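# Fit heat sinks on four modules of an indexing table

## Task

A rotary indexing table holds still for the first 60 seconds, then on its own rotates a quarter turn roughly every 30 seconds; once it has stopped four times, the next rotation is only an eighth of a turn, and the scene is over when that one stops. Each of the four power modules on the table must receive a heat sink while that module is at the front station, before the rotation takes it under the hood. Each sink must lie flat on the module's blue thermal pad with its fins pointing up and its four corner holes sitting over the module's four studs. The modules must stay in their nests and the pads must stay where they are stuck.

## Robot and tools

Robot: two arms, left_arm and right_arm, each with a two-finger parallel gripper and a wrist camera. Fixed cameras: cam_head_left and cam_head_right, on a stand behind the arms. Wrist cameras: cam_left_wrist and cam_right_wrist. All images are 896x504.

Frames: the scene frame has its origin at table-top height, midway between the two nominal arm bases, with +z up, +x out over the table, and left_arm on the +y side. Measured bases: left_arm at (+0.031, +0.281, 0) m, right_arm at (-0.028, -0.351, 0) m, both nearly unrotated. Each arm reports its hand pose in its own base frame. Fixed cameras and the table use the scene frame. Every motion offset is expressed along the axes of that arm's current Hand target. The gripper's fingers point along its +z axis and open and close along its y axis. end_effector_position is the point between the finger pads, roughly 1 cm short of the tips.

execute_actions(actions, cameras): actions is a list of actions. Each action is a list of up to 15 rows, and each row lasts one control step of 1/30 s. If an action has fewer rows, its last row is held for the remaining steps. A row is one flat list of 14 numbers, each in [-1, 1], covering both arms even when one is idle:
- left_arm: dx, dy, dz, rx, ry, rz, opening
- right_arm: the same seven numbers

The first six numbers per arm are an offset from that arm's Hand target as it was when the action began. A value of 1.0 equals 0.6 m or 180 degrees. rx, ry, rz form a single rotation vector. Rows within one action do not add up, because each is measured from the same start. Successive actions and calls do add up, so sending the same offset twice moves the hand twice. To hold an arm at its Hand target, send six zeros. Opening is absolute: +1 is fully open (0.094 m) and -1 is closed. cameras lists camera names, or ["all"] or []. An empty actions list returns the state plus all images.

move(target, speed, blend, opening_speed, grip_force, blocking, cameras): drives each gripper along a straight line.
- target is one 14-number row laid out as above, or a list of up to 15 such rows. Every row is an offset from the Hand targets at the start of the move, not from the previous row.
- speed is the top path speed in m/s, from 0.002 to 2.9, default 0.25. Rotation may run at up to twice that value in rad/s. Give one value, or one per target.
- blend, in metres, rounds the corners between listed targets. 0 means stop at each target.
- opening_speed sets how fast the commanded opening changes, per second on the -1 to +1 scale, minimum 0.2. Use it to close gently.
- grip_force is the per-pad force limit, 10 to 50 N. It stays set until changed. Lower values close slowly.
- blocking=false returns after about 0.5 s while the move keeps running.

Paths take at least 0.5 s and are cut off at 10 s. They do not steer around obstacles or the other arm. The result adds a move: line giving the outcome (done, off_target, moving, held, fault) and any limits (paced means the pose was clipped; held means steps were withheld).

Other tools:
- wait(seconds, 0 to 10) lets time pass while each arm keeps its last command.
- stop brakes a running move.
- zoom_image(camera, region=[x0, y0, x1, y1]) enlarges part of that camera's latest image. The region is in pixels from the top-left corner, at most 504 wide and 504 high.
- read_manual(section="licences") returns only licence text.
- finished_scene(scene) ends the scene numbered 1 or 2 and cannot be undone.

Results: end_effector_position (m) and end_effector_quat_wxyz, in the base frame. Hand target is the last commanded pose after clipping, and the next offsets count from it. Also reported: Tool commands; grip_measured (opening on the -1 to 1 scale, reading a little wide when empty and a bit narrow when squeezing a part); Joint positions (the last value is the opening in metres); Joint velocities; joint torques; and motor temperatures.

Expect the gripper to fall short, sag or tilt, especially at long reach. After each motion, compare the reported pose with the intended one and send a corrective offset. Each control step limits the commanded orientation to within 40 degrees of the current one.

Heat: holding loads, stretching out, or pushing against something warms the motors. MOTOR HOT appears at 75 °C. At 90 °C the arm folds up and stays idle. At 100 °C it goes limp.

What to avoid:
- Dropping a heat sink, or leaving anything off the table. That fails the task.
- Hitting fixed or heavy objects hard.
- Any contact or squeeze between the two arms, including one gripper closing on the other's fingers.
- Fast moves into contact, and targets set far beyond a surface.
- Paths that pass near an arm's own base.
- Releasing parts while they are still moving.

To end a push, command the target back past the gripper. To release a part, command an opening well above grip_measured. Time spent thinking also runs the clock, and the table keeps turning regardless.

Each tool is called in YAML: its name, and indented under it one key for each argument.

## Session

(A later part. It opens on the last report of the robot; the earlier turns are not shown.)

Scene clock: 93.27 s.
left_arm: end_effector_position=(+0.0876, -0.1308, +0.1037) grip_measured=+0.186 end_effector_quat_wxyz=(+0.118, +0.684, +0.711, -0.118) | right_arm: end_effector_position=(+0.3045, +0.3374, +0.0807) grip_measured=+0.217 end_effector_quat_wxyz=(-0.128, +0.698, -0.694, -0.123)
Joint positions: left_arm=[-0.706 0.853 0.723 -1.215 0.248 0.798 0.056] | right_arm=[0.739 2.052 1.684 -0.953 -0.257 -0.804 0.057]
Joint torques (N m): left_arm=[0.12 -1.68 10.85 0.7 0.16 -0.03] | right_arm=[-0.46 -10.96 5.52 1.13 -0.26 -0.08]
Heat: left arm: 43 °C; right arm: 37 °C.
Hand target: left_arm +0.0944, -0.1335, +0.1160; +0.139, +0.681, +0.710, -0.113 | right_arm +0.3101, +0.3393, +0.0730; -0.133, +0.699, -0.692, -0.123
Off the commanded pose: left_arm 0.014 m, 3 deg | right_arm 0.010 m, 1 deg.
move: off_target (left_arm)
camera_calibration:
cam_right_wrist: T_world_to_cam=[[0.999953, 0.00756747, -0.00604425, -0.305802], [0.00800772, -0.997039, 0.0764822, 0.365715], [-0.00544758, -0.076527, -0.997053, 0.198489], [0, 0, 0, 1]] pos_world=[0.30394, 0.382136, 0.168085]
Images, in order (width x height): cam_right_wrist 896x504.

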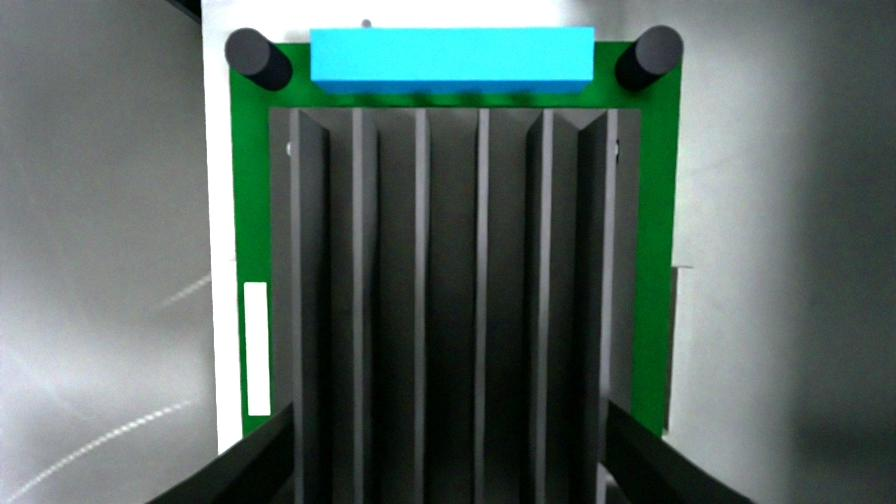

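move:
  target: [0,0,0,0,0,0,0.02,0.0042,0,0.011,0,0,0,0.02]
  speed: 0.08
  cameras: ["cam_right_wrist"]

zoom_image:
  camera: "cam_right_wrist"
  region: [230, 0, 680, 250]

Scene clock: 94.23 s.
left_arm: end_effector_position=(+0.0876, -0.1308, +0.1037) grip_measured=+0.186 end_effector_quat_wxyz=(+0.118, +0.684, +0.711, -0.118) | right_arm: end_effector_position=(+0.3032, +0.3385, +0.0786) grip_measured=+0.217 end_effector_quat_wxyz=(-0.128, +0.698, -0.693, -0.128)
Joint positions: left_arm=[-0.706 0.853 0.723 -1.215 0.248 0.798 0.056] | right_arm=[0.739 2.052 1.674 -0.942 -0.268 -0.804 0.057]
Joint torques (N m): left_arm=[0.13 -1.68 10.84 0.71 0.15 -0.03] | right_arm=[-0.55 -10.47 4.55 1.26 -0.13 -0.07]
Heat: left arm: 43 °C; right arm: 37 °C.
Hand target: left_arm +0.0944, -0.1335, +0.1160; +0.139, +0.681, +0.710, -0.113 | right_arm +0.3101, +0.3392, +0.0658; -0.133, +0.699, -0.692, -0.123
Off the commanded pose: left_arm 0.014 m, 3 deg | right_arm 0.015 m, 1 deg.
move: off_target (left_arm, right_arm)
camera_calibration:
cam_right_wrist: T_world_to_cam=[[0.999875, 0.010175, -0.0121376, -0.304879], [0.0109844, -0.997584, 0.068596, 0.366861], [-0.0114103, -0.0687207, -0.997571, 0.195735], [0, 0, 0, 1]] pos_world=[0.303044, 0.382527, 0.166394]
Images, in order (width x height): cam_right_wrist 896x504.

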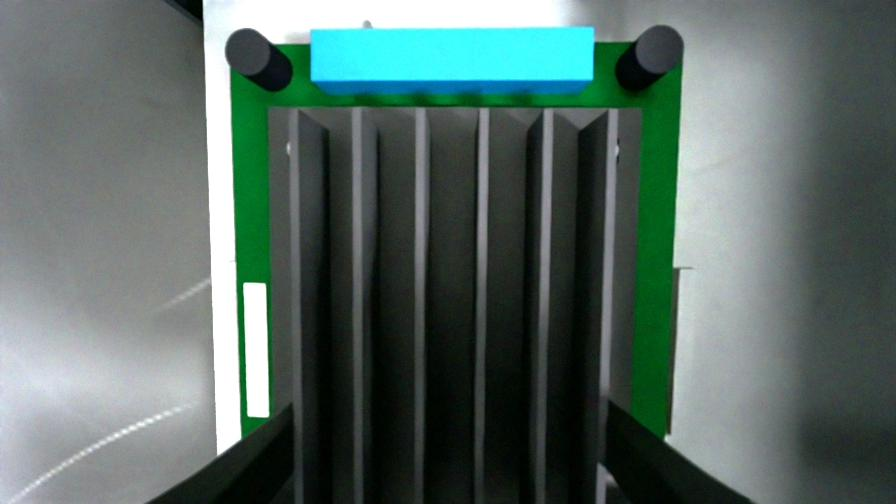

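Scaled by 1.120 from the camera's 896x504 image, which has a finer 1280x720 frame.

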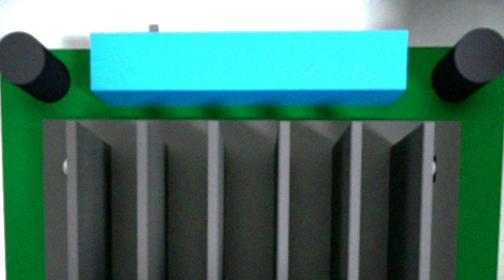

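move:
  target:
    - [0,0,0,0,0,0,0.02,-0.0071,0,-0.0186,0,0,0,0.48]
    - [0,0,0,0,0,0,0.02,-0.0172,-0.0004,-0.0448,0,0,0,0.48]
    - [0,0,0,0,0,0,0.02,-0.0651,-0.0018,-0.1705,0,0,0,0.48]
  speed: [0.05,0.08,0.25]
  blend: [0,0.005,0]
  opening_speed: 0.8
  cameras: ["cam_right_wrist"]

zoom_image:
  camera: "cam_right_wrist"
  region: [230, 0, 680, 450]

Scene clock: 96.90 s.
left_arm: end_effector_position=(+0.0876, -0.1308, +0.1037) grip_measured=+0.186 end_effector_quat_wxyz=(+0.118, +0.684, +0.711, -0.118) | right_arm: end_effector_position=(+0.3047, +0.3399, +0.1764) grip_measured=+0.477 end_effector_quat_wxyz=(-0.135, +0.699, -0.691, -0.128)
Joint positions: left_arm=[-0.706 0.853 0.723 -1.215 0.248 0.798 0.056] | right_arm=[0.739 2.075 2.096 -1.328 -0.268 -0.807 0.069]
Joint torques (N m): left_arm=[0.16 -1.68 10.81 0.71 0.15 -0.02] | right_arm=[-0.46 -10.91 8.18 0.73 -0.12 -0.04]
Heat: left arm: 43 °C; right arm: 37 °C.
Hand target: left_arm +0.0944, -0.1335, +0.1160; +0.139, +0.681, +0.710, -0.113 | right_arm +0.3094, +0.3392, +0.1754; -0.133, +0.699, -0.692, -0.123
Off the commanded pose: left_arm 0.014 m, 3 deg | right_arm 0.005 m, 1 deg.
move: off_target (left_arm)
camera_calibration:
cam_right_wrist: T_world_to_cam=[[0.999922, 0.0123749, -0.00163571, -0.307823], [0.0124508, -0.998121, 0.0599993, 0.362844], [-0.000890151, -0.060015, -0.998197, 0.287372], [0, 0, 0, 1]] pos_world=[0.303537, 0.383218, 0.26458]
Images, in order (width x height): cam_right_wrist 896x504.

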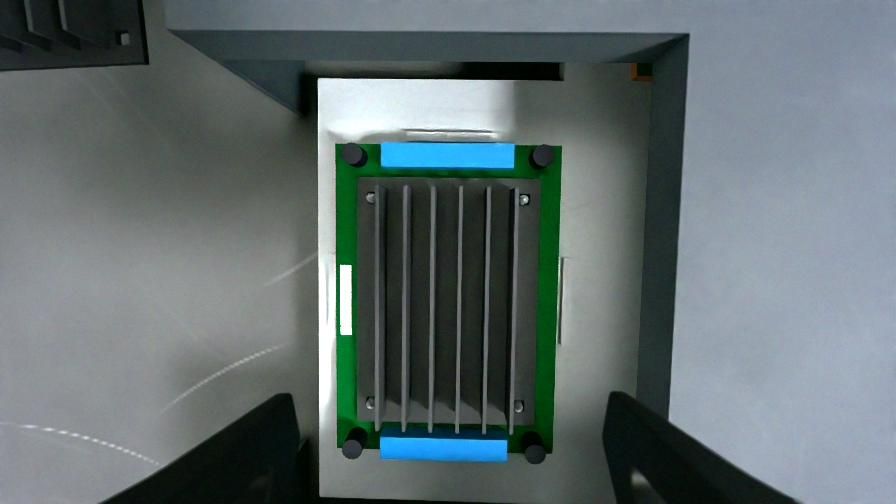

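Scaled by 1.120 from the camera's 896x504 image, which has a finer 1280x720 frame.

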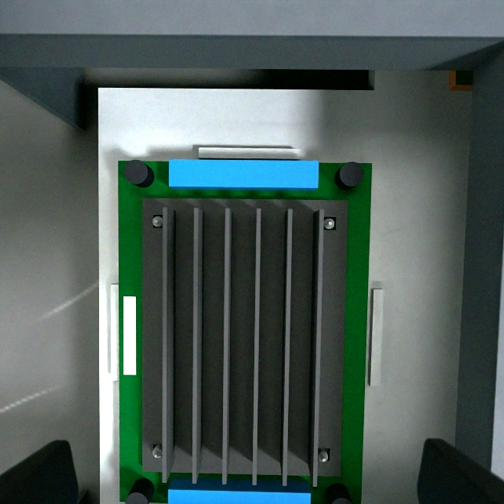

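move:
  target:
    - [-0.0322,0.0027,-0.0858,0,0,0,0.02,0.411,-0.1142,-0.1368,-0.0091,-0.0004,-0.0239,0.6]
    - [-0.2203,0.2652,0.0303,-0.0053,-0.0104,0.0227,0.02,0.6023,-0.1502,-0.1318,-0.0182,-0.0008,-0.0478,1]
  speed: 0.3
  blend: [0.02,0]
  cameras: ["cam_left_wrist","cam_right_wrist"]

zoom_image:
  camera: "cam_left_wrist"
  region: [230, 0, 680, 250]

Scene clock: 101.80 s.
left_arm: end_effector_position=(+0.2475, -0.2455, +0.1373) grip_measured=+0.186 end_effector_quat_wxyz=(+0.132, +0.701, +0.693, -0.108) | right_arm: end_effector_position=(+0.4001, -0.0256, +0.1225) grip_measured=+0.997 end_effector_quat_wxyz=(-0.126, +0.747, -0.639, -0.133)
Joint positions: left_arm=[-0.659 1.632 1.377 -1.076 0.248 0.893 0.056] | right_arm=[-0.213 2.196 2.078 -1.572 -0.35 -1.96 0.094]
Joint torques (N m): left_arm=[-0.08 -7.99 11.51 0.97 0.44 0.11] | right_arm=[0.2 -11.34 7.84 -0.08 -0.26 -0.09]
Heat: left arm: 43 °C; right arm: 37 °C.
Hand target: left_arm +0.2584, -0.2561, +0.1501; +0.160, +0.703, +0.684, -0.113 | right_arm +0.4032, -0.0259, +0.1222; -0.123, +0.752, -0.633, -0.133
Off the commanded pose: left_arm 0.020 m, 3 deg | right_arm 0.003 m, 1 deg.
joint sent to its limit (right arm) — joint 4 (wrist pitch), lower limit. The joint targets still meet the commanded pose.
move: off_target (left_arm)
camera_calibration:
cam_left_wrist: T_world_to_cam=[[-0.999636, 0.0159502, -0.0217601, 0.252245], [0.0141334, 0.996595, 0.0812329, 0.267388], [0.0229817, 0.0808958, -0.996458, 0.242779], [0, 0, 0, 1]] pos_world=[0.242794, -0.29014, 0.225687]
cam_right_wrist: T_world_to_cam=[[0.988021, 0.154245, 0.00481433, -0.391147], [0.153613, -0.985995, 0.0649357, -0.0567219], [0.0147629, -0.0634182, -0.997878, 0.20534], [0, 0, 0, 1]] pos_world=[0.392143, 0.0174274, 0.210471]
Images, in order (width x height): cam_left_wrist 896x504, cam_right_wrist 896x504.

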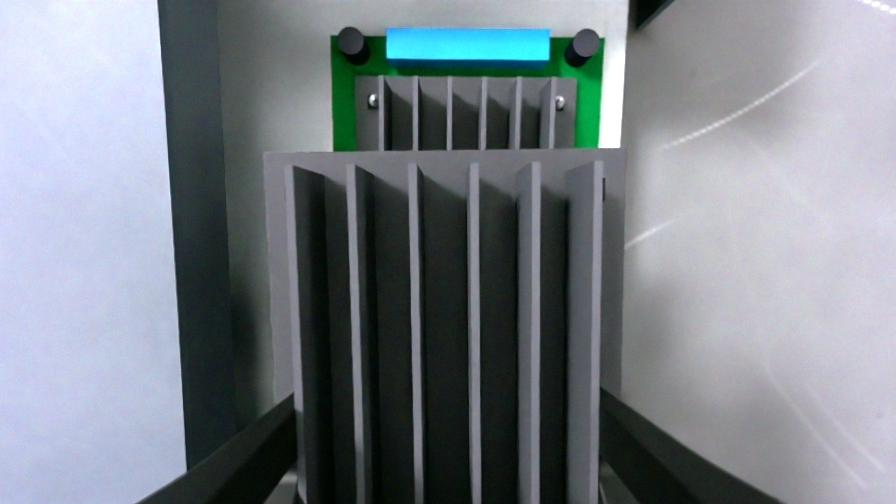

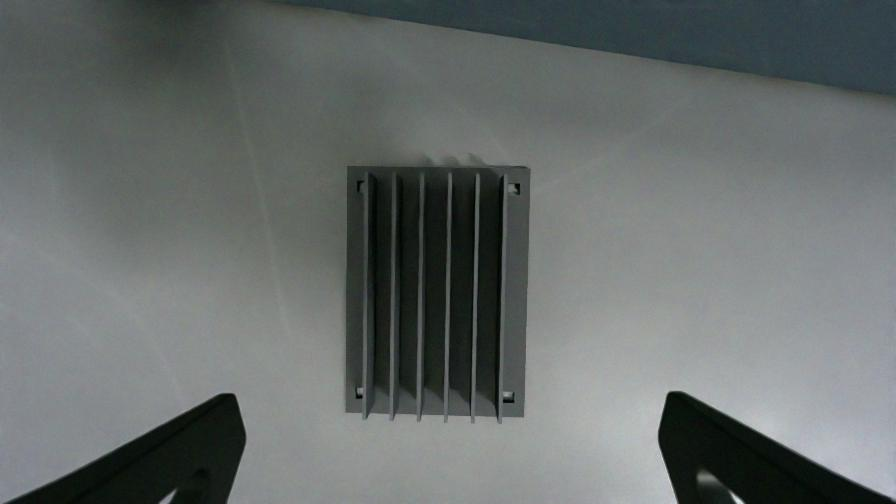

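Scaled by 1.120 from the camera's 896x504 image, which has a finer 1280x720 frame.

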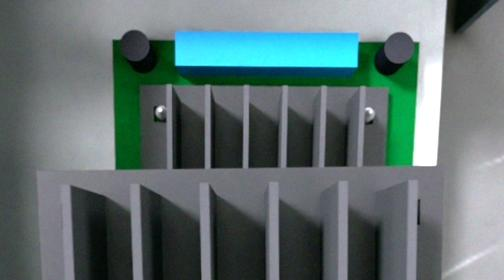

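move:
  target: [0,0,0,0,0,0,0.02,0.061,0.0197,0.1665,0.0016,0.0001,0.0041,0.7]
  speed: 0.15
  cameras: ["cam_right_wrist","cam_left_wrist"]

Scene clock: 104.90 s.
left_arm: end_effector_position=(+0.2475, -0.2455, +0.1373) grip_measured=+0.186 end_effector_quat_wxyz=(+0.132, +0.701, +0.693, -0.108) | right_arm: end_effector_position=(+0.3941, -0.0241, +0.0251) grip_measured=+0.702 end_effector_quat_wxyz=(-0.128, +0.747, -0.639, -0.132)
Joint positions: left_arm=[-0.659 1.632 1.377 -1.076 0.248 0.893 0.056] | right_arm=[-0.213 2.196 1.688 -1.179 -0.351 -1.96 0.08]
Joint torques (N m): left_arm=[-0.03 -7.99 11.49 0.96 0.44 0.11] | right_arm=[-0.25 -11.54 4.05 0.24 -0.23 -0.04]
Heat: left arm: 43 °C; right arm: 37 °C.
Hand target: left_arm +0.2584, -0.2561, +0.1501; +0.160, +0.703, +0.684, -0.113 | right_arm +0.3931, -0.0262, +0.0156; -0.124, +0.748, -0.638, -0.132
Off the commanded pose: left_arm 0.020 m, 3 deg | right_arm 0.010 m, 0 deg.
move: off_target (left_arm)
camera_calibration:
cam_left_wrist: T_world_to_cam=[[-0.999636, 0.0159502, -0.0217601, 0.252245], [0.0141334, 0.996595, 0.0812329, 0.267388], [0.0229817, 0.0808958, -0.996458, 0.242779], [0, 0, 0, 1]] pos_world=[0.242794, -0.29014, 0.225687]
cam_right_wrist: T_world_to_cam=[[0.987908, 0.154772, 0.0090868, -0.385032], [0.153862, -0.985932, 0.0653012, -0.0480675], [0.0190658, -0.0631135, -0.997824, 0.10656], [0, 0, 0, 1]] pos_world=[0.385741, 0.0189265, 0.112965]
Images, in order (width x height): cam_left_wrist 896x504, cam_right_wrist 896x504.

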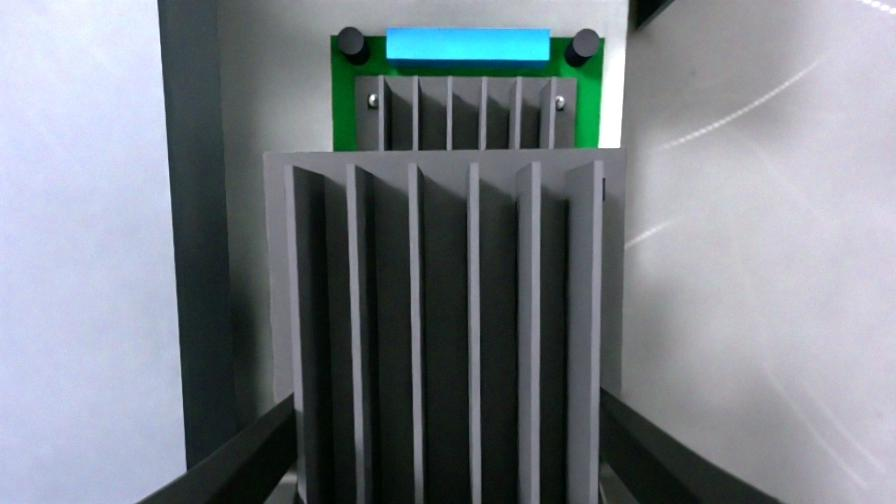

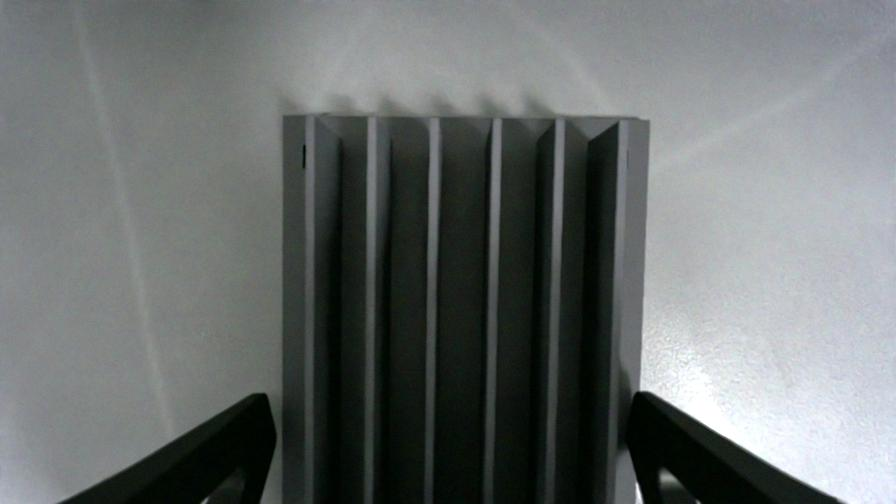

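move:
  target:
    - [0,0,0,0,0,0,0.02,0.0032,-0.005,0.006,0,0,0,0.7]
    - [0,0,0,0,0,0,0.02,0.0032,-0.005,0.006,0,0,0,0.02]
  speed: 0.1
  opening_speed: 1.0
  cameras: ["cam_right_wrist","cam_left_wrist"]

zoom_image:
  camera: "cam_right_wrist"
  region: [230, 0, 680, 250]

zoom_image:
  camera: "cam_left_wrist"
  region: [230, 0, 680, 250]

Scene clock: 106.77 s.
left_arm: end_effector_position=(+0.2475, -0.2455, +0.1373) grip_measured=+0.186 end_effector_quat_wxyz=(+0.132, +0.701, +0.693, -0.108) | right_arm: end_effector_position=(+0.3957, -0.0239, +0.0247) grip_measured=+0.216 end_effector_quat_wxyz=(-0.131, +0.747, -0.639, -0.130)
Joint positions: left_arm=[-0.659 1.632 1.377 -1.076 0.248 0.893 0.056] | right_arm=[-0.214 2.197 1.688 -1.172 -0.355 -1.959 0.057]
Joint torques (N m): left_arm=[-0.08 -7.95 11.47 0.96 0.45 0.11] | right_arm=[-0.18 -10.1 4.85 0.23 -0.21 -0.02]
Heat: left arm: 43 °C; right arm: 37 °C.
Hand target: left_arm +0.2584, -0.2561, +0.1501; +0.160, +0.703, +0.684, -0.113 | right_arm +0.3962, -0.0263, +0.0116; -0.124, +0.748, -0.638, -0.132
Off the commanded pose: left_arm 0.020 m, 3 deg | right_arm 0.013 m, 1 deg.
move: off_target (left_arm, right_arm); target 2's new opening was sent with right_arm's hand 0.013 m and 1 deg from that target
camera_calibration:
cam_left_wrist: T_world_to_cam=[[-0.999636, 0.0159502, -0.0217601, 0.252245], [0.0141334, 0.996595, 0.0812329, 0.267388], [0.0229817, 0.0808958, -0.996458, 0.242779], [0, 0, 0, 1]] pos_world=[0.242794, -0.29014, 0.225687]
cam_right_wrist: T_world_to_cam=[[0.988193, 0.15244, 0.0153756, -0.386972], [0.151188, -0.98647, 0.0634014, -0.0470761], [0.0248325, -0.0603283, -0.99787, 0.104044], [0, 0, 0, 1]] pos_world=[0.386936, 0.0188278, 0.112757]
Images, in order (width x height): cam_left_wrist 896x504, cam_right_wrist 896x504.

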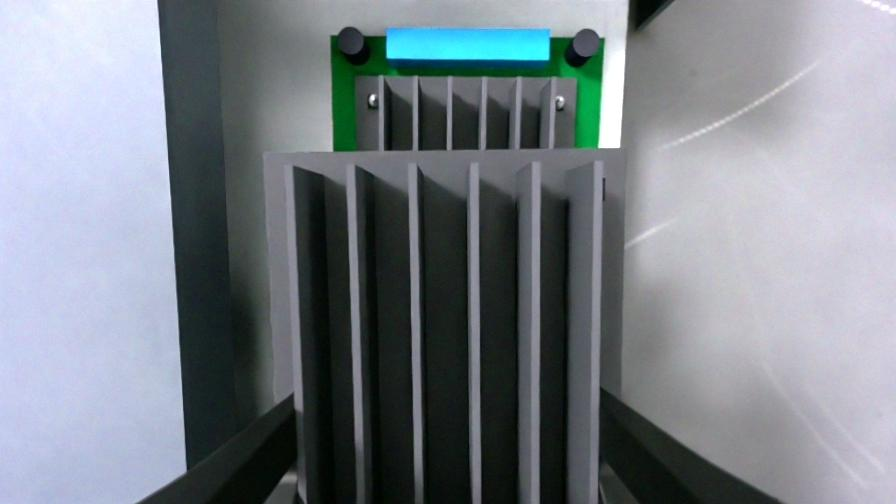

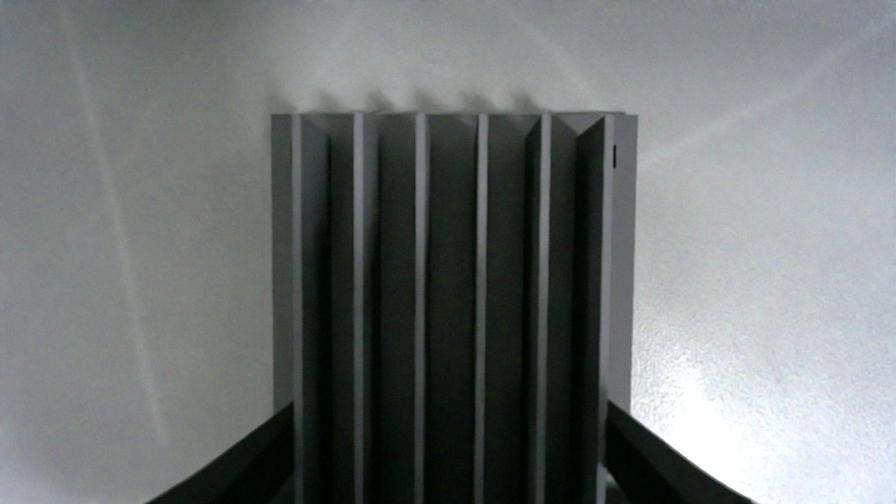

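Scaled by 1.120 from the camera's 896x504 image, which has a finer 1280x720 frame.

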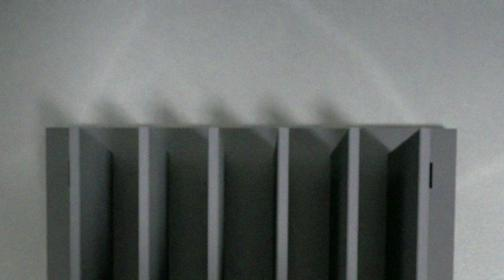

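Scaled by 1.120 from the camera's 896x504 image, which has a finer 1280x720 frame.

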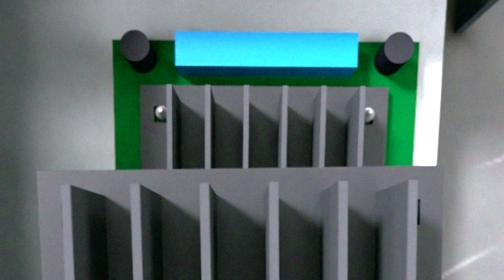

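move:
  target: [0,0,0,0,0,0,0.02,-0.0711,-0.0034,-0.1865,0,0,0,0.02]
  speed: 0.2
  cameras: ["cam_left_wrist"]

Scene clock: 108.40 s.
left_arm: end_effector_position=(+0.2475, -0.2455, +0.1373) grip_measured=+0.186 end_effector_quat_wxyz=(+0.132, +0.701, +0.693, -0.108) | right_arm: end_effector_position=(+0.3961, -0.0259, +0.1151) grip_measured=+0.216 end_effector_quat_wxyz=(-0.119, +0.745, -0.641, -0.141)
Joint positions: left_arm=[-0.659 1.632 1.377 -1.076 0.248 0.893 0.056] | right_arm=[-0.214 2.197 2.049 -1.563 -0.344 -1.959 0.057]
Joint torques (N m): left_arm=[-0.06 -8.01 11.51 0.96 0.46 0.11] | right_arm=[-0.1 -15.82 7.49 -0.19 -0.34 0.03]
Heat: left arm: 43 °C; right arm: 37 °C.
Hand target: left_arm +0.2584, -0.2561, +0.1501; +0.160, +0.703, +0.684, -0.113 | right_arm +0.3963, -0.0262, +0.1314; -0.124, +0.748, -0.638, -0.132
Off the commanded pose: left_arm 0.020 m, 3 deg | right_arm 0.016 m, 1 deg.
joint sent to its limit (right arm) — joint 4 (wrist pitch), lower limit. The joint targets still meet the commanded pose.
move: off_target (left_arm, right_arm)
camera_calibration:
cam_left_wrist: T_world_to_cam=[[-0.999636, 0.0159502, -0.0217601, 0.252245], [0.0141334, 0.996595, 0.0812329, 0.267388], [0.0229817, 0.0808958, -0.996458, 0.242779], [0, 0, 0, 1]] pos_world=[0.242794, -0.29014, 0.225687]
Images, in order (width x height): cam_left_wrist 896x504.

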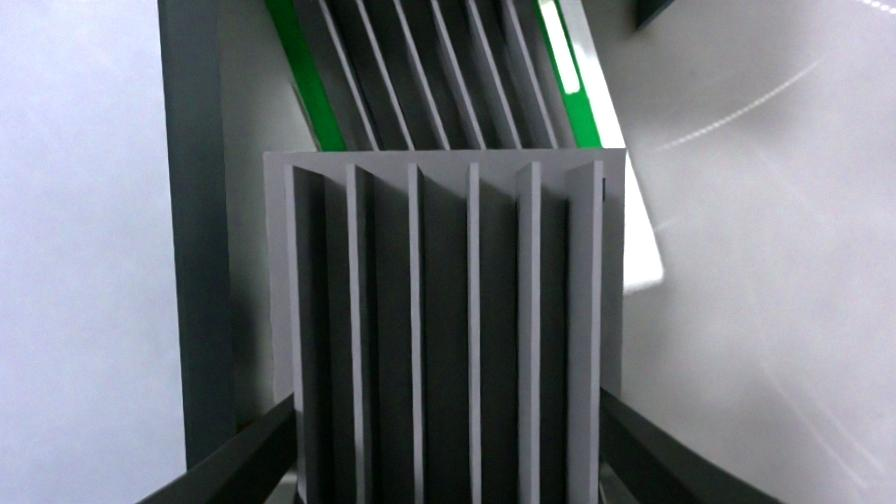

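move:
  target: [0,0,0,0,0,0,0.02,-0.2458,0.1248,0.0083,0.0172,0.0008,0.0451,0.02]
  speed: 0.25
  cameras: ["cam_left_wrist","cam_right_wrist"]

zoom_image:
  camera: "cam_left_wrist"
  region: [230, 0, 680, 250]

Scene clock: 110.70 s.
left_arm: end_effector_position=(+0.2475, -0.2455, +0.1373) grip_measured=+0.186 end_effector_quat_wxyz=(+0.132, +0.701, +0.693, -0.108) | right_arm: end_effector_position=(+0.3016, +0.0991, +0.1709) grip_measured=+0.216 end_effector_quat_wxyz=(-0.120, +0.701, -0.691, -0.128)
Joint positions: left_arm=[-0.659 1.632 1.377 -1.076 0.248 0.893 0.056] | right_arm=[0.127 1.7 1.59 -1.429 -0.352 -1.451 0.057]
Joint torques (N m): left_arm=[-0.08 -7.99 11.41 0.98 0.44 0.11] | right_arm=[-0.06 -11.63 5.11 0.45 -0.42 0.17]
Heat: left arm: 43 °C; right arm: 38 °C.
Hand target: left_arm +0.2584, -0.2561, +0.1501; +0.160, +0.703, +0.684, -0.113 | right_arm +0.3001, +0.1001, +0.1779; -0.134, +0.697, -0.693, -0.122
Off the commanded pose: left_arm 0.020 m, 3 deg | right_arm 0.007 m, 2 deg.
move: off_target (left_arm)
camera_calibration:
cam_left_wrist: T_world_to_cam=[[-0.999636, 0.0159502, -0.0217601, 0.252245], [0.0141334, 0.996595, 0.0812329, 0.267388], [0.0229817, 0.0808958, -0.996458, 0.242779], [0, 0, 0, 1]] pos_world=[0.242794, -0.29014, 0.225687]
cam_right_wrist: T_world_to_cam=[[0.999572, 0.0187503, -0.022476, -0.298723], [0.0205004, -0.996556, 0.0803464, 0.116791], [-0.020892, -0.0807728, -0.996514, 0.275265], [0, 0, 0, 1]] pos_world=[0.301951, 0.144224, 0.258207]
Images, in order (width x height): cam_left_wrist 896x504, cam_right_wrist 896x504.

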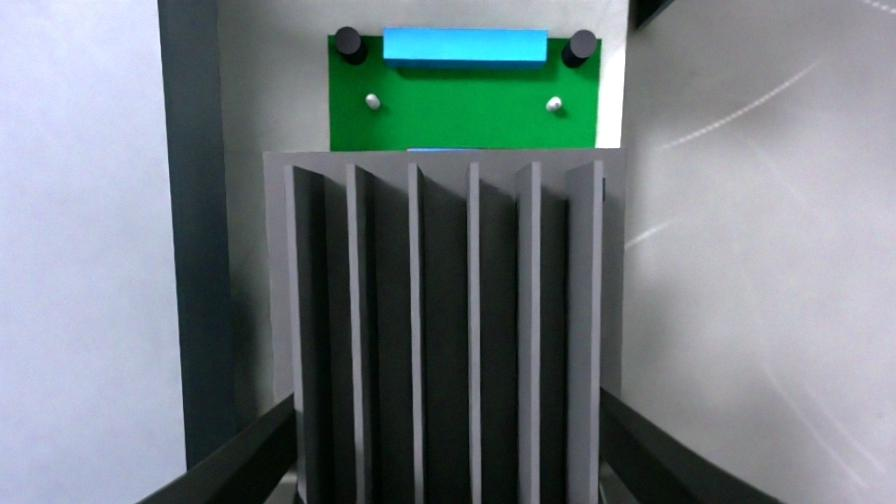

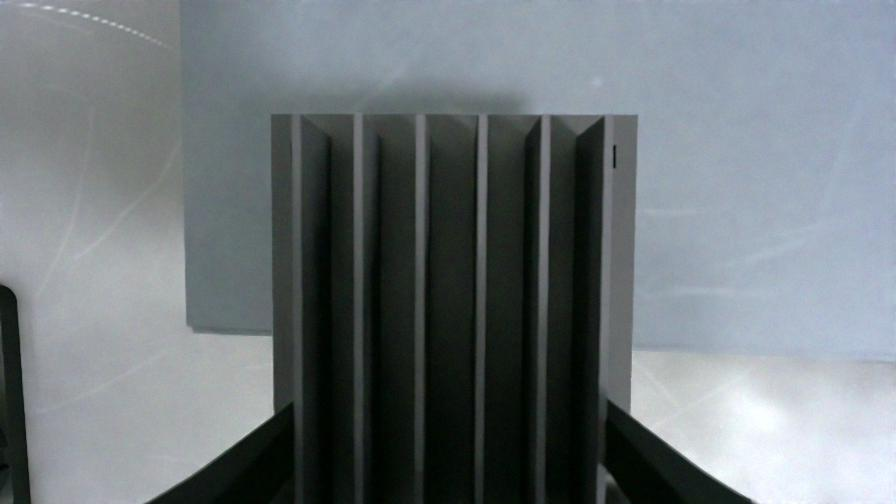

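Scaled by 1.120 from the camera's 896x504 image, which has a finer 1280x720 frame.

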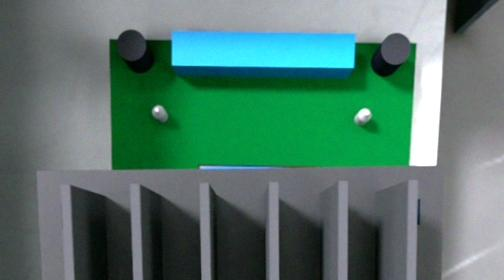

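move:
  target: [0.0013,-0.0253,0.1132,0.0094,0.0038,-0.0018,0.02,0,0,0,0,0,0,0.02]
  speed: 0.15
  cameras: ["cam_left_wrist"]

zoom_image:
  camera: "cam_left_wrist"
  region: [230, 0, 680, 250]

Scene clock: 112.80 s.
left_arm: end_effector_position=(+0.2456, -0.2753, +0.0875) grip_measured=+0.186 end_effector_quat_wxyz=(+0.137, +0.707, +0.684, -0.115) | right_arm: end_effector_position=(+0.3016, +0.0991, +0.1709) grip_measured=+0.216 end_effector_quat_wxyz=(-0.120, +0.701, -0.692, -0.128)
Joint positions: left_arm=[-0.726 1.711 1.258 -0.856 0.248 0.844 0.056] | right_arm=[0.127 1.7 1.59 -1.429 -0.352 -1.45 0.057]
Joint torques (N m): left_arm=[-0.75 -8.84 6.67 1.1 0.32 -0.16] | right_arm=[-0.1 -11.58 5.03 0.46 -0.4 0.18]
Heat: left arm: 42 °C; right arm: 38 °C.
Hand target: left_arm +0.2474, -0.2811, +0.0862; +0.146, +0.704, +0.685, -0.119 | right_arm +0.3000, +0.1001, +0.1779; -0.134, +0.697, -0.693, -0.122
Off the commanded pose: left_arm 0.006 m, 1 deg | right_arm 0.007 m, 2 deg.
move: done
camera_calibration:
cam_left_wrist: T_world_to_cam=[[-0.999048, 0.0368316, -0.0233726, 0.255525], [0.0352517, 0.997279, 0.0647455, 0.297695], [0.0256937, 0.06386, -0.997628, 0.190334], [0, 0, 0, 1]] pos_world=[0.239897, -0.318451, 0.17658]
Images, in order (width x height): cam_left_wrist 896x504.

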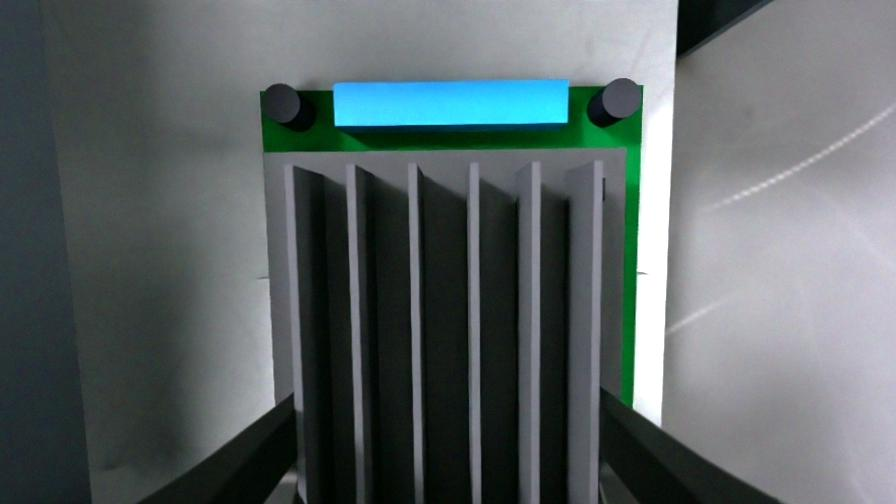

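Scaled by 1.120 from the camera's 896x504 image, which has a finer 1280x720 frame.

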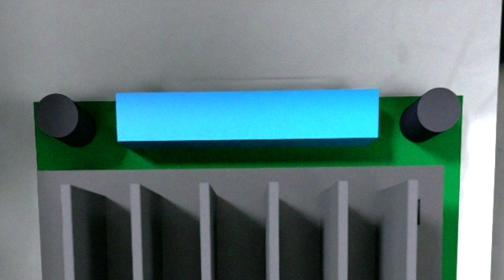

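move:
  target: [-0.0002,-0.0022,0.0098,0.0027,-0.0036,-0.0012,0.02,0,0,0,0,0,0,0.02]
  speed: 0.1
  cameras: ["cam_left_wrist"]

zoom_image:
  camera: "cam_left_wrist"
  region: [230, 0, 680, 250]

Scene clock: 114.63 s.
left_arm: end_effector_position=(+0.2468, -0.2764, +0.0848) grip_measured=+0.186 end_effector_quat_wxyz=(+0.142, +0.705, +0.685, -0.115) | right_arm: end_effector_position=(+0.3016, +0.0991, +0.1709) grip_measured=+0.216 end_effector_quat_wxyz=(-0.120, +0.701, -0.692, -0.128)
Joint positions: left_arm=[-0.726 1.711 1.245 -0.832 0.248 0.839 0.056] | right_arm=[0.127 1.7 1.59 -1.429 -0.352 -1.45 0.057]
Joint torques (N m): left_arm=[-0.8 -8.09 6.41 1.14 0.47 -0.18] | right_arm=[-0.13 -11.6 5.07 0.43 -0.43 0.16]
Heat: left arm: 42 °C; right arm: 37 °C.
Hand target: left_arm +0.2462, -0.2833, +0.0806; +0.146, +0.703, +0.685, -0.126 | right_arm +0.3000, +0.1001, +0.1779; -0.134, +0.697, -0.693, -0.122
Off the commanded pose: left_arm 0.008 m, 1 deg | right_arm 0.007 m, 2 deg.
move: done
camera_calibration:
cam_left_wrist: T_world_to_cam=[[-0.99902, 0.0327418, -0.0297778, 0.256167], [0.0309734, 0.997834, 0.0580258, 0.300678], [0.0316132, 0.0570466, -0.997871, 0.18438], [0, 0, 0, 1]] pos_world=[0.240774, -0.318933, 0.174168]
Images, in order (width x height): cam_left_wrist 896x504.

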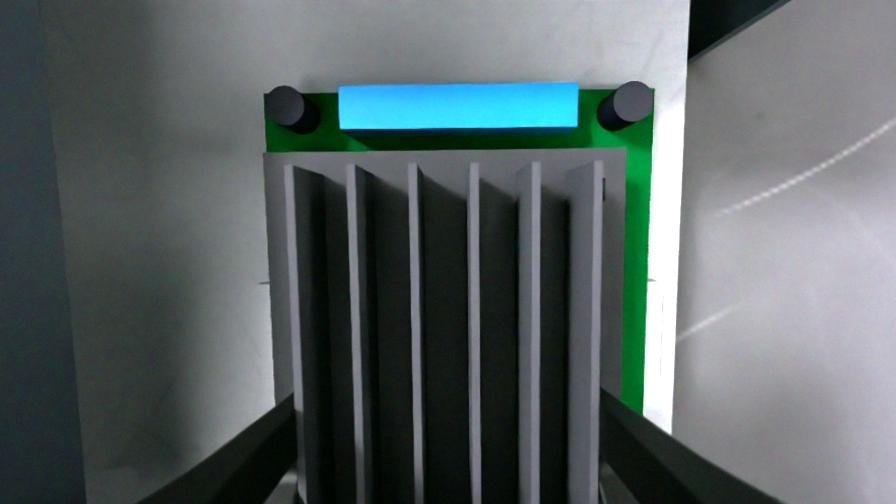

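Scaled by 1.120 from the camera's 896x504 image, which has a finer 1280x720 frame.

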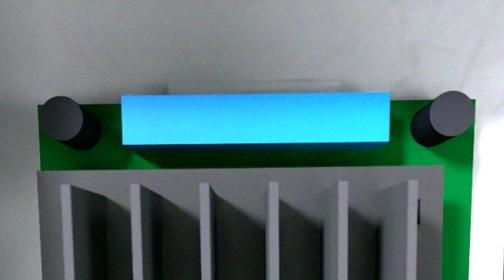

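move:
  target: [-0.0037,-0.0043,0.0013,0.0066,-0.0002,-0.0015,0.02,0,0,0,0,0,0,0.02]
  speed: 0.1
  cameras: ["cam_left_wrist"]

zoom_image:
  camera: "cam_left_wrist"
  region: [230, 0, 680, 250]

Scene clock: 115.97 s.
left_arm: end_effector_position=(+0.2451, -0.2777, +0.0807) grip_measured=+0.186 end_effector_quat_wxyz=(+0.135, +0.704, +0.686, -0.122) | right_arm: end_effector_position=(+0.3016, +0.0991, +0.1709) grip_measured=+0.216 end_effector_quat_wxyz=(-0.120, +0.701, -0.692, -0.128)
Joint positions: left_arm=[-0.726 1.724 1.245 -0.831 0.26 0.836 0.056] | right_arm=[0.127 1.7 1.59 -1.429 -0.352 -1.45 0.057]
Joint torques (N m): left_arm=[-0.96 -8.38 7.86 0.95 0.51 -0.17] | right_arm=[-0.1 -11.71 5.08 0.45 -0.42 0.17]
Heat: left arm: 42 °C; right arm: 37 °C.
Hand target: left_arm +0.2436, -0.2856, +0.0806; +0.139, +0.703, +0.685, -0.134 | right_arm +0.3000, +0.1001, +0.1779; -0.134, +0.697, -0.693, -0.122
Off the commanded pose: left_arm 0.008 m, 2 deg | right_arm 0.007 m, 2 deg.
move: done
camera_calibration:
cam_left_wrist: T_world_to_cam=[[-0.999416, 0.0324485, -0.0106841, 0.252806], [0.0317899, 0.997873, 0.0569196, 0.302109], [0.0125083, 0.0565468, -0.998322, 0.185002], [0, 0, 0, 1]] pos_world=[0.240741, -0.320131, 0.170197]
Images, in order (width x height): cam_left_wrist 896x504.

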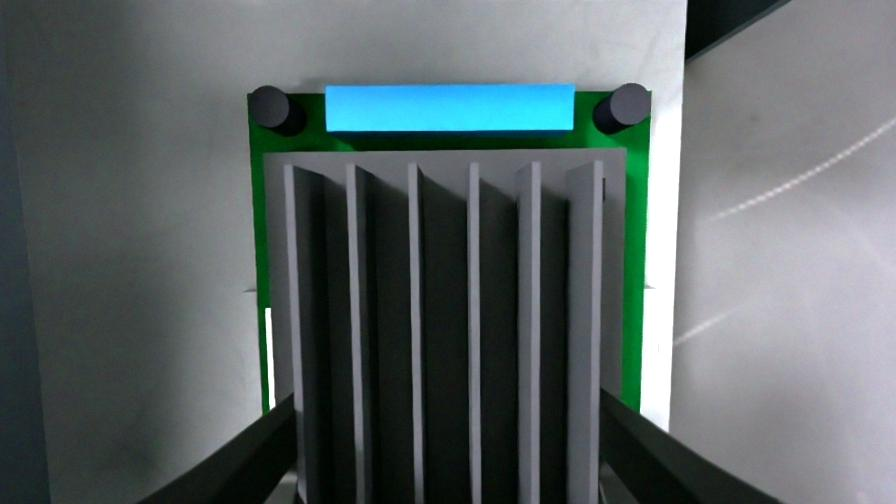

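Scaled by 1.120 from the camera's 896x504 image, which has a finer 1280x720 frame.

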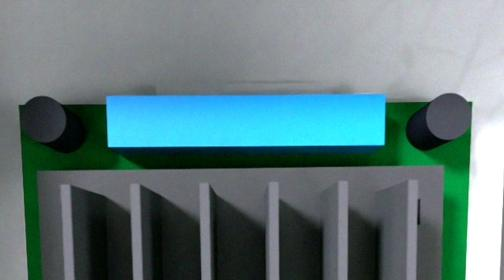

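move:
  target: [-0.0035,-0.004,0.0014,0.0007,0,0.0018,0.02,0,0,0,0,0,0,0.02]
  speed: 0.1
  cameras: ["cam_left_wrist"]

zoom_image:
  camera: "cam_left_wrist"
  region: [230, 0, 680, 250]

Scene clock: 117.10 s.
left_arm: end_effector_position=(+0.2419, -0.2805, +0.0807) grip_measured=+0.186 end_effector_quat_wxyz=(+0.135, +0.707, +0.683, -0.123) | right_arm: end_effector_position=(+0.3016, +0.0991, +0.1709) grip_measured=+0.216 end_effector_quat_wxyz=(-0.120, +0.701, -0.692, -0.128)
Joint positions: left_arm=[-0.738 1.724 1.245 -0.831 0.261 0.833 0.056] | right_arm=[0.127 1.7 1.59 -1.429 -0.352 -1.45 0.057]
Joint torques (N m): left_arm=[-1.02 -8.4 7.8 0.95 0.47 -0.19] | right_arm=[0.01 -11.71 5.09 0.44 -0.41 0.17]
Heat: left arm: 42 °C; right arm: 37 °C.
Hand target: left_arm +0.2412, -0.2878, +0.0806; +0.138, +0.705, +0.683, -0.134 | right_arm +0.3000, +0.1001, +0.1779; -0.134, +0.697, -0.693, -0.122
Off the commanded pose: left_arm 0.007 m, 1 deg | right_arm 0.007 m, 2 deg.
move: done
camera_calibration:
cam_left_wrist: T_world_to_cam=[[-0.999122, 0.0408679, -0.00919867, 0.2519], [0.0402886, 0.997607, 0.0561947, 0.302912], [0.0114732, 0.0557748, -0.998377, 0.185304], [0, 0, 0, 1]] pos_world=[0.237349, -0.322817, 0.170299]
Images, in order (width x height): cam_left_wrist 896x504.

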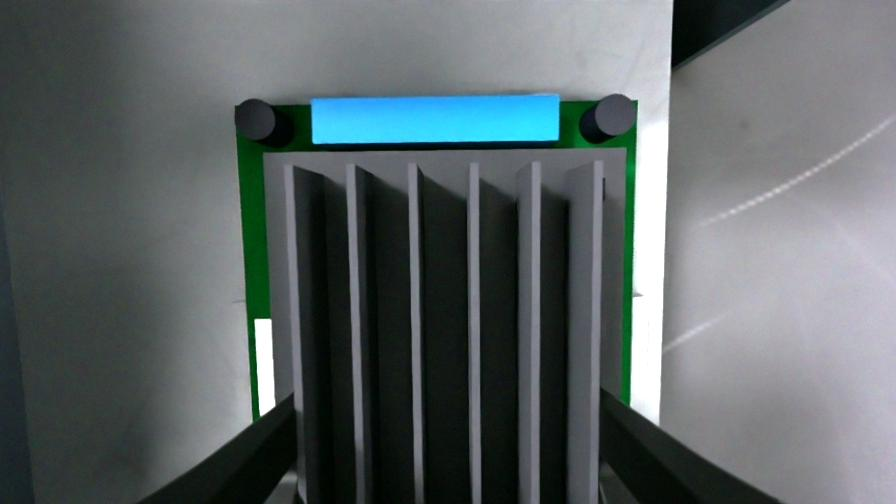

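Scaled by 1.120 from the camera's 896x504 image, which has a finer 1280x720 frame.

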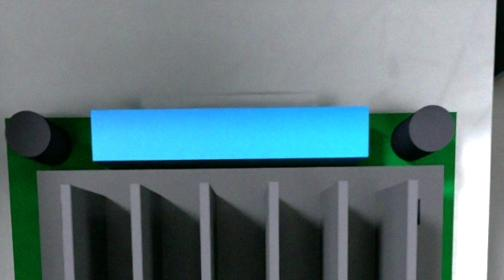

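move:
  target: [0.0105,0.0128,-0.0043,0.0007,0,0.0015,0.02,0,0,0,0,0,0,0.02]
  speed: 0.1
  cameras: ["cam_left_wrist"]

zoom_image:
  camera: "cam_left_wrist"
  region: [230, 0, 680, 250]

Scene clock: 118.40 s.
left_arm: end_effector_position=(+0.2460, -0.2768, +0.0792) grip_measured=+0.186 end_effector_quat_wxyz=(+0.134, +0.704, +0.685, -0.126) | right_arm: end_effector_position=(+0.3016, +0.0991, +0.1709) grip_measured=+0.216 end_effector_quat_wxyz=(-0.120, +0.701, -0.692, -0.128)
Joint positions: left_arm=[-0.718 1.73 1.245 -0.831 0.272 0.845 0.056] | right_arm=[0.127 1.7 1.59 -1.429 -0.352 -1.45 0.057]
Joint torques (N m): left_arm=[0.01 -8.14 8.92 0.8 0.47 0.1] | right_arm=[-0.1 -11.64 5.08 0.45 -0.43 0.17]
Heat: left arm: 42 °C; right arm: 37 °C.
Hand target: left_arm +0.2490, -0.2812, +0.0807; +0.138, +0.706, +0.681, -0.135 | right_arm +0.3000, +0.1001, +0.1779; -0.134, +0.697, -0.693, -0.122
Off the commanded pose: left_arm 0.006 m, 1 deg | right_arm 0.007 m, 2 deg.
move: done
camera_calibration:
cam_left_wrist: T_world_to_cam=[[-0.999353, 0.0358556, -0.00282598, 0.253922], [0.0356595, 0.998, 0.05219, 0.300722], [0.00469164, 0.0520555, -0.998633, 0.184135], [0, 0, 0, 1]] pos_world=[0.24217, -0.318811, 0.168907]
Images, in order (width x height): cam_left_wrist 896x504.

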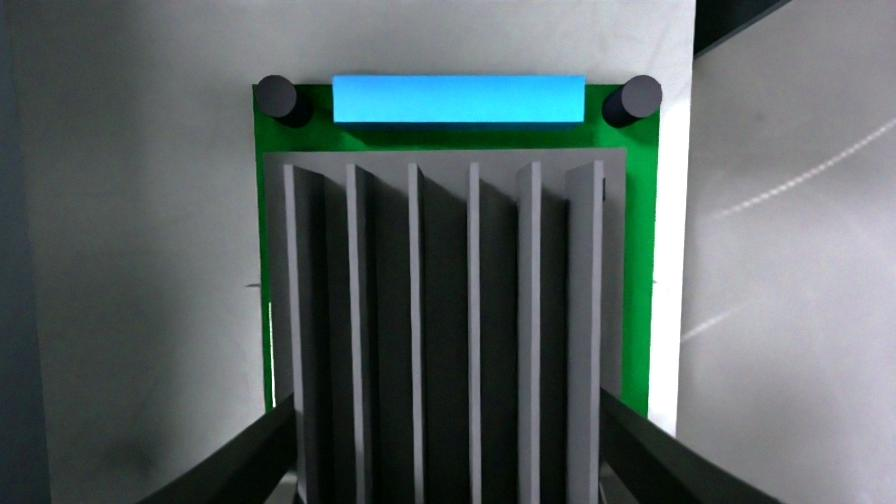

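Scaled by 1.120 from the camera's 896x504 image, which has a finer 1280x720 frame.

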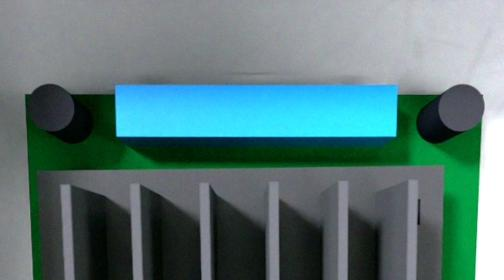

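move:
  target: [-0.0074,-0.009,0.003,0.0013,0,0.0031,0.02,0,0,0,0,0,0,0.02]
  speed: 0.1
  cameras: ["cam_left_wrist"]

zoom_image:
  camera: "cam_left_wrist"
  region: [230, 0, 680, 250]

Scene clock: 119.53 s.
left_arm: end_effector_position=(+0.2435, -0.2790, +0.0792) grip_measured=+0.186 end_effector_quat_wxyz=(+0.133, +0.708, +0.682, -0.127) | right_arm: end_effector_position=(+0.3016, +0.0991, +0.1709) grip_measured=+0.216 end_effector_quat_wxyz=(-0.120, +0.701, -0.692, -0.128)
Joint positions: left_arm=[-0.727 1.73 1.245 -0.831 0.272 0.845 0.056] | right_arm=[0.127 1.7 1.59 -1.429 -0.352 -1.45 0.057]
Joint torques (N m): left_arm=[-0.94 -8.4 8.55 0.83 0.42 0] | right_arm=[-0.16 -11.59 5.07 0.46 -0.43 0.16]
Heat: left arm: 42 °C; right arm: 37 °C.
Hand target: left_arm +0.2434, -0.2859, +0.0807; +0.137, +0.710, +0.677, -0.136 | right_arm +0.3000, +0.1001, +0.1779; -0.134, +0.697, -0.693, -0.122
Off the commanded pose: left_arm 0.007 m, 1 deg | right_arm 0.007 m, 2 deg.
move: done
camera_calibration:
cam_left_wrist: T_world_to_cam=[[-0.998984, 0.0449709, -0.00281553, 0.253942], [0.0447631, 0.997635, 0.0521676, 0.300716], [0.0051549, 0.0519886, -0.998634, 0.184131], [0, 0, 0, 1]] pos_world=[0.239274, -0.320997, 0.168907]
Images, in order (width x height): cam_left_wrist 896x504.

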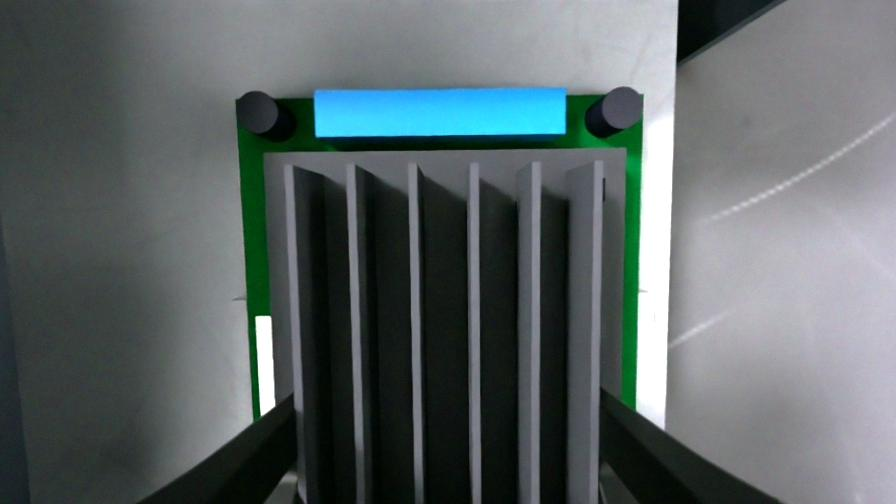

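Scaled by 1.120 from the camera's 896x504 image, which has a finer 1280x720 frame.

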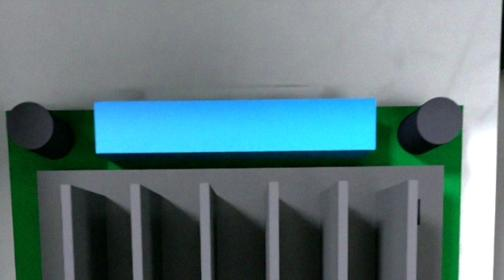

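move:
  target: [0.0047,0.0077,-0.0018,0.001,0,0.0026,0.02,0,0,0,0,0,0,0.02]
  speed: 0.1
  cameras: ["cam_left_wrist"]

zoom_image:
  camera: "cam_left_wrist"
  region: [230, 0, 680, 250]

Scene clock: 120.80 s.
left_arm: end_effector_position=(+0.2441, -0.2779, +0.0764) grip_measured=+0.186 end_effector_quat_wxyz=(+0.130, +0.710, +0.680, -0.128) | right_arm: end_effector_position=(+0.3016, +0.0991, +0.1709) grip_measured=+0.216 end_effector_quat_wxyz=(-0.120, +0.701, -0.692, -0.128)
Joint positions: left_arm=[-0.722 1.738 1.245 -0.832 0.275 0.859 0.056] | right_arm=[0.127 1.7 1.59 -1.429 -0.352 -1.45 0.057]
Joint torques (N m): left_arm=[0.03 -8.34 9.72 0.73 0.48 0.14] | right_arm=[-0.12 -11.66 5.04 0.44 -0.41 0.19]
Heat: left arm: 42 °C; right arm: 37 °C.
Hand target: left_arm +0.2482, -0.2830, +0.0807; +0.137, +0.713, +0.674, -0.136 | right_arm +0.3000, +0.1001, +0.1779; -0.134, +0.697, -0.693, -0.122
Off the commanded pose: left_arm 0.008 m, 1 deg | right_arm 0.007 m, 2 deg.
move: done
camera_calibration:
cam_left_wrist: T_world_to_cam=[[-0.998575, 0.0533555, 0.00133548, 0.256511], [0.0533476, 0.997042, 0.0553298, 0.297262], [0.00162061, 0.0553222, -0.998467, 0.183084], [0, 0, 0, 1]] pos_world=[0.239991, -0.320197, 0.166014]
Images, in order (width x height): cam_left_wrist 896x504.

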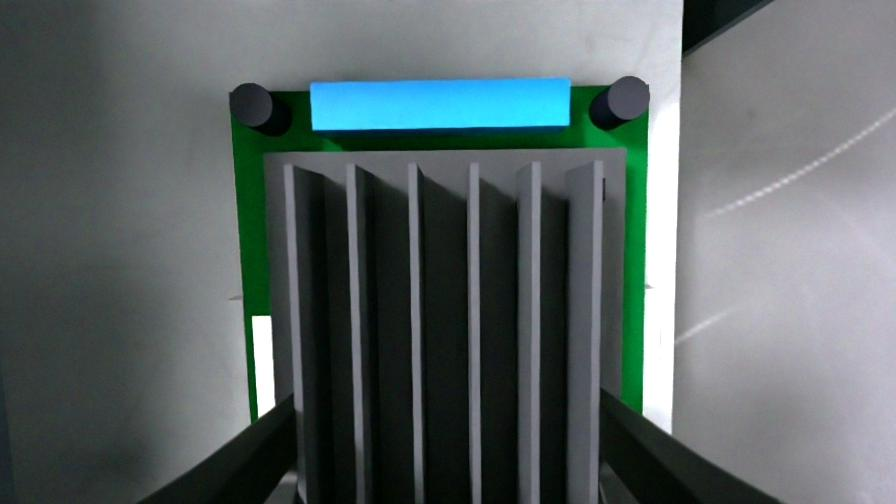

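Scaled by 1.120 from the camera's 896x504 image, which has a finer 1280x720 frame.

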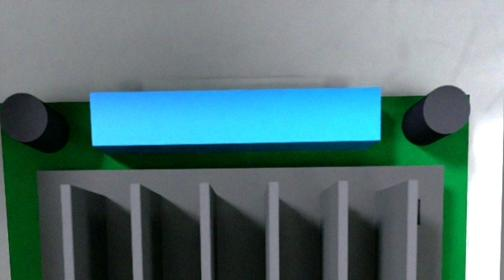

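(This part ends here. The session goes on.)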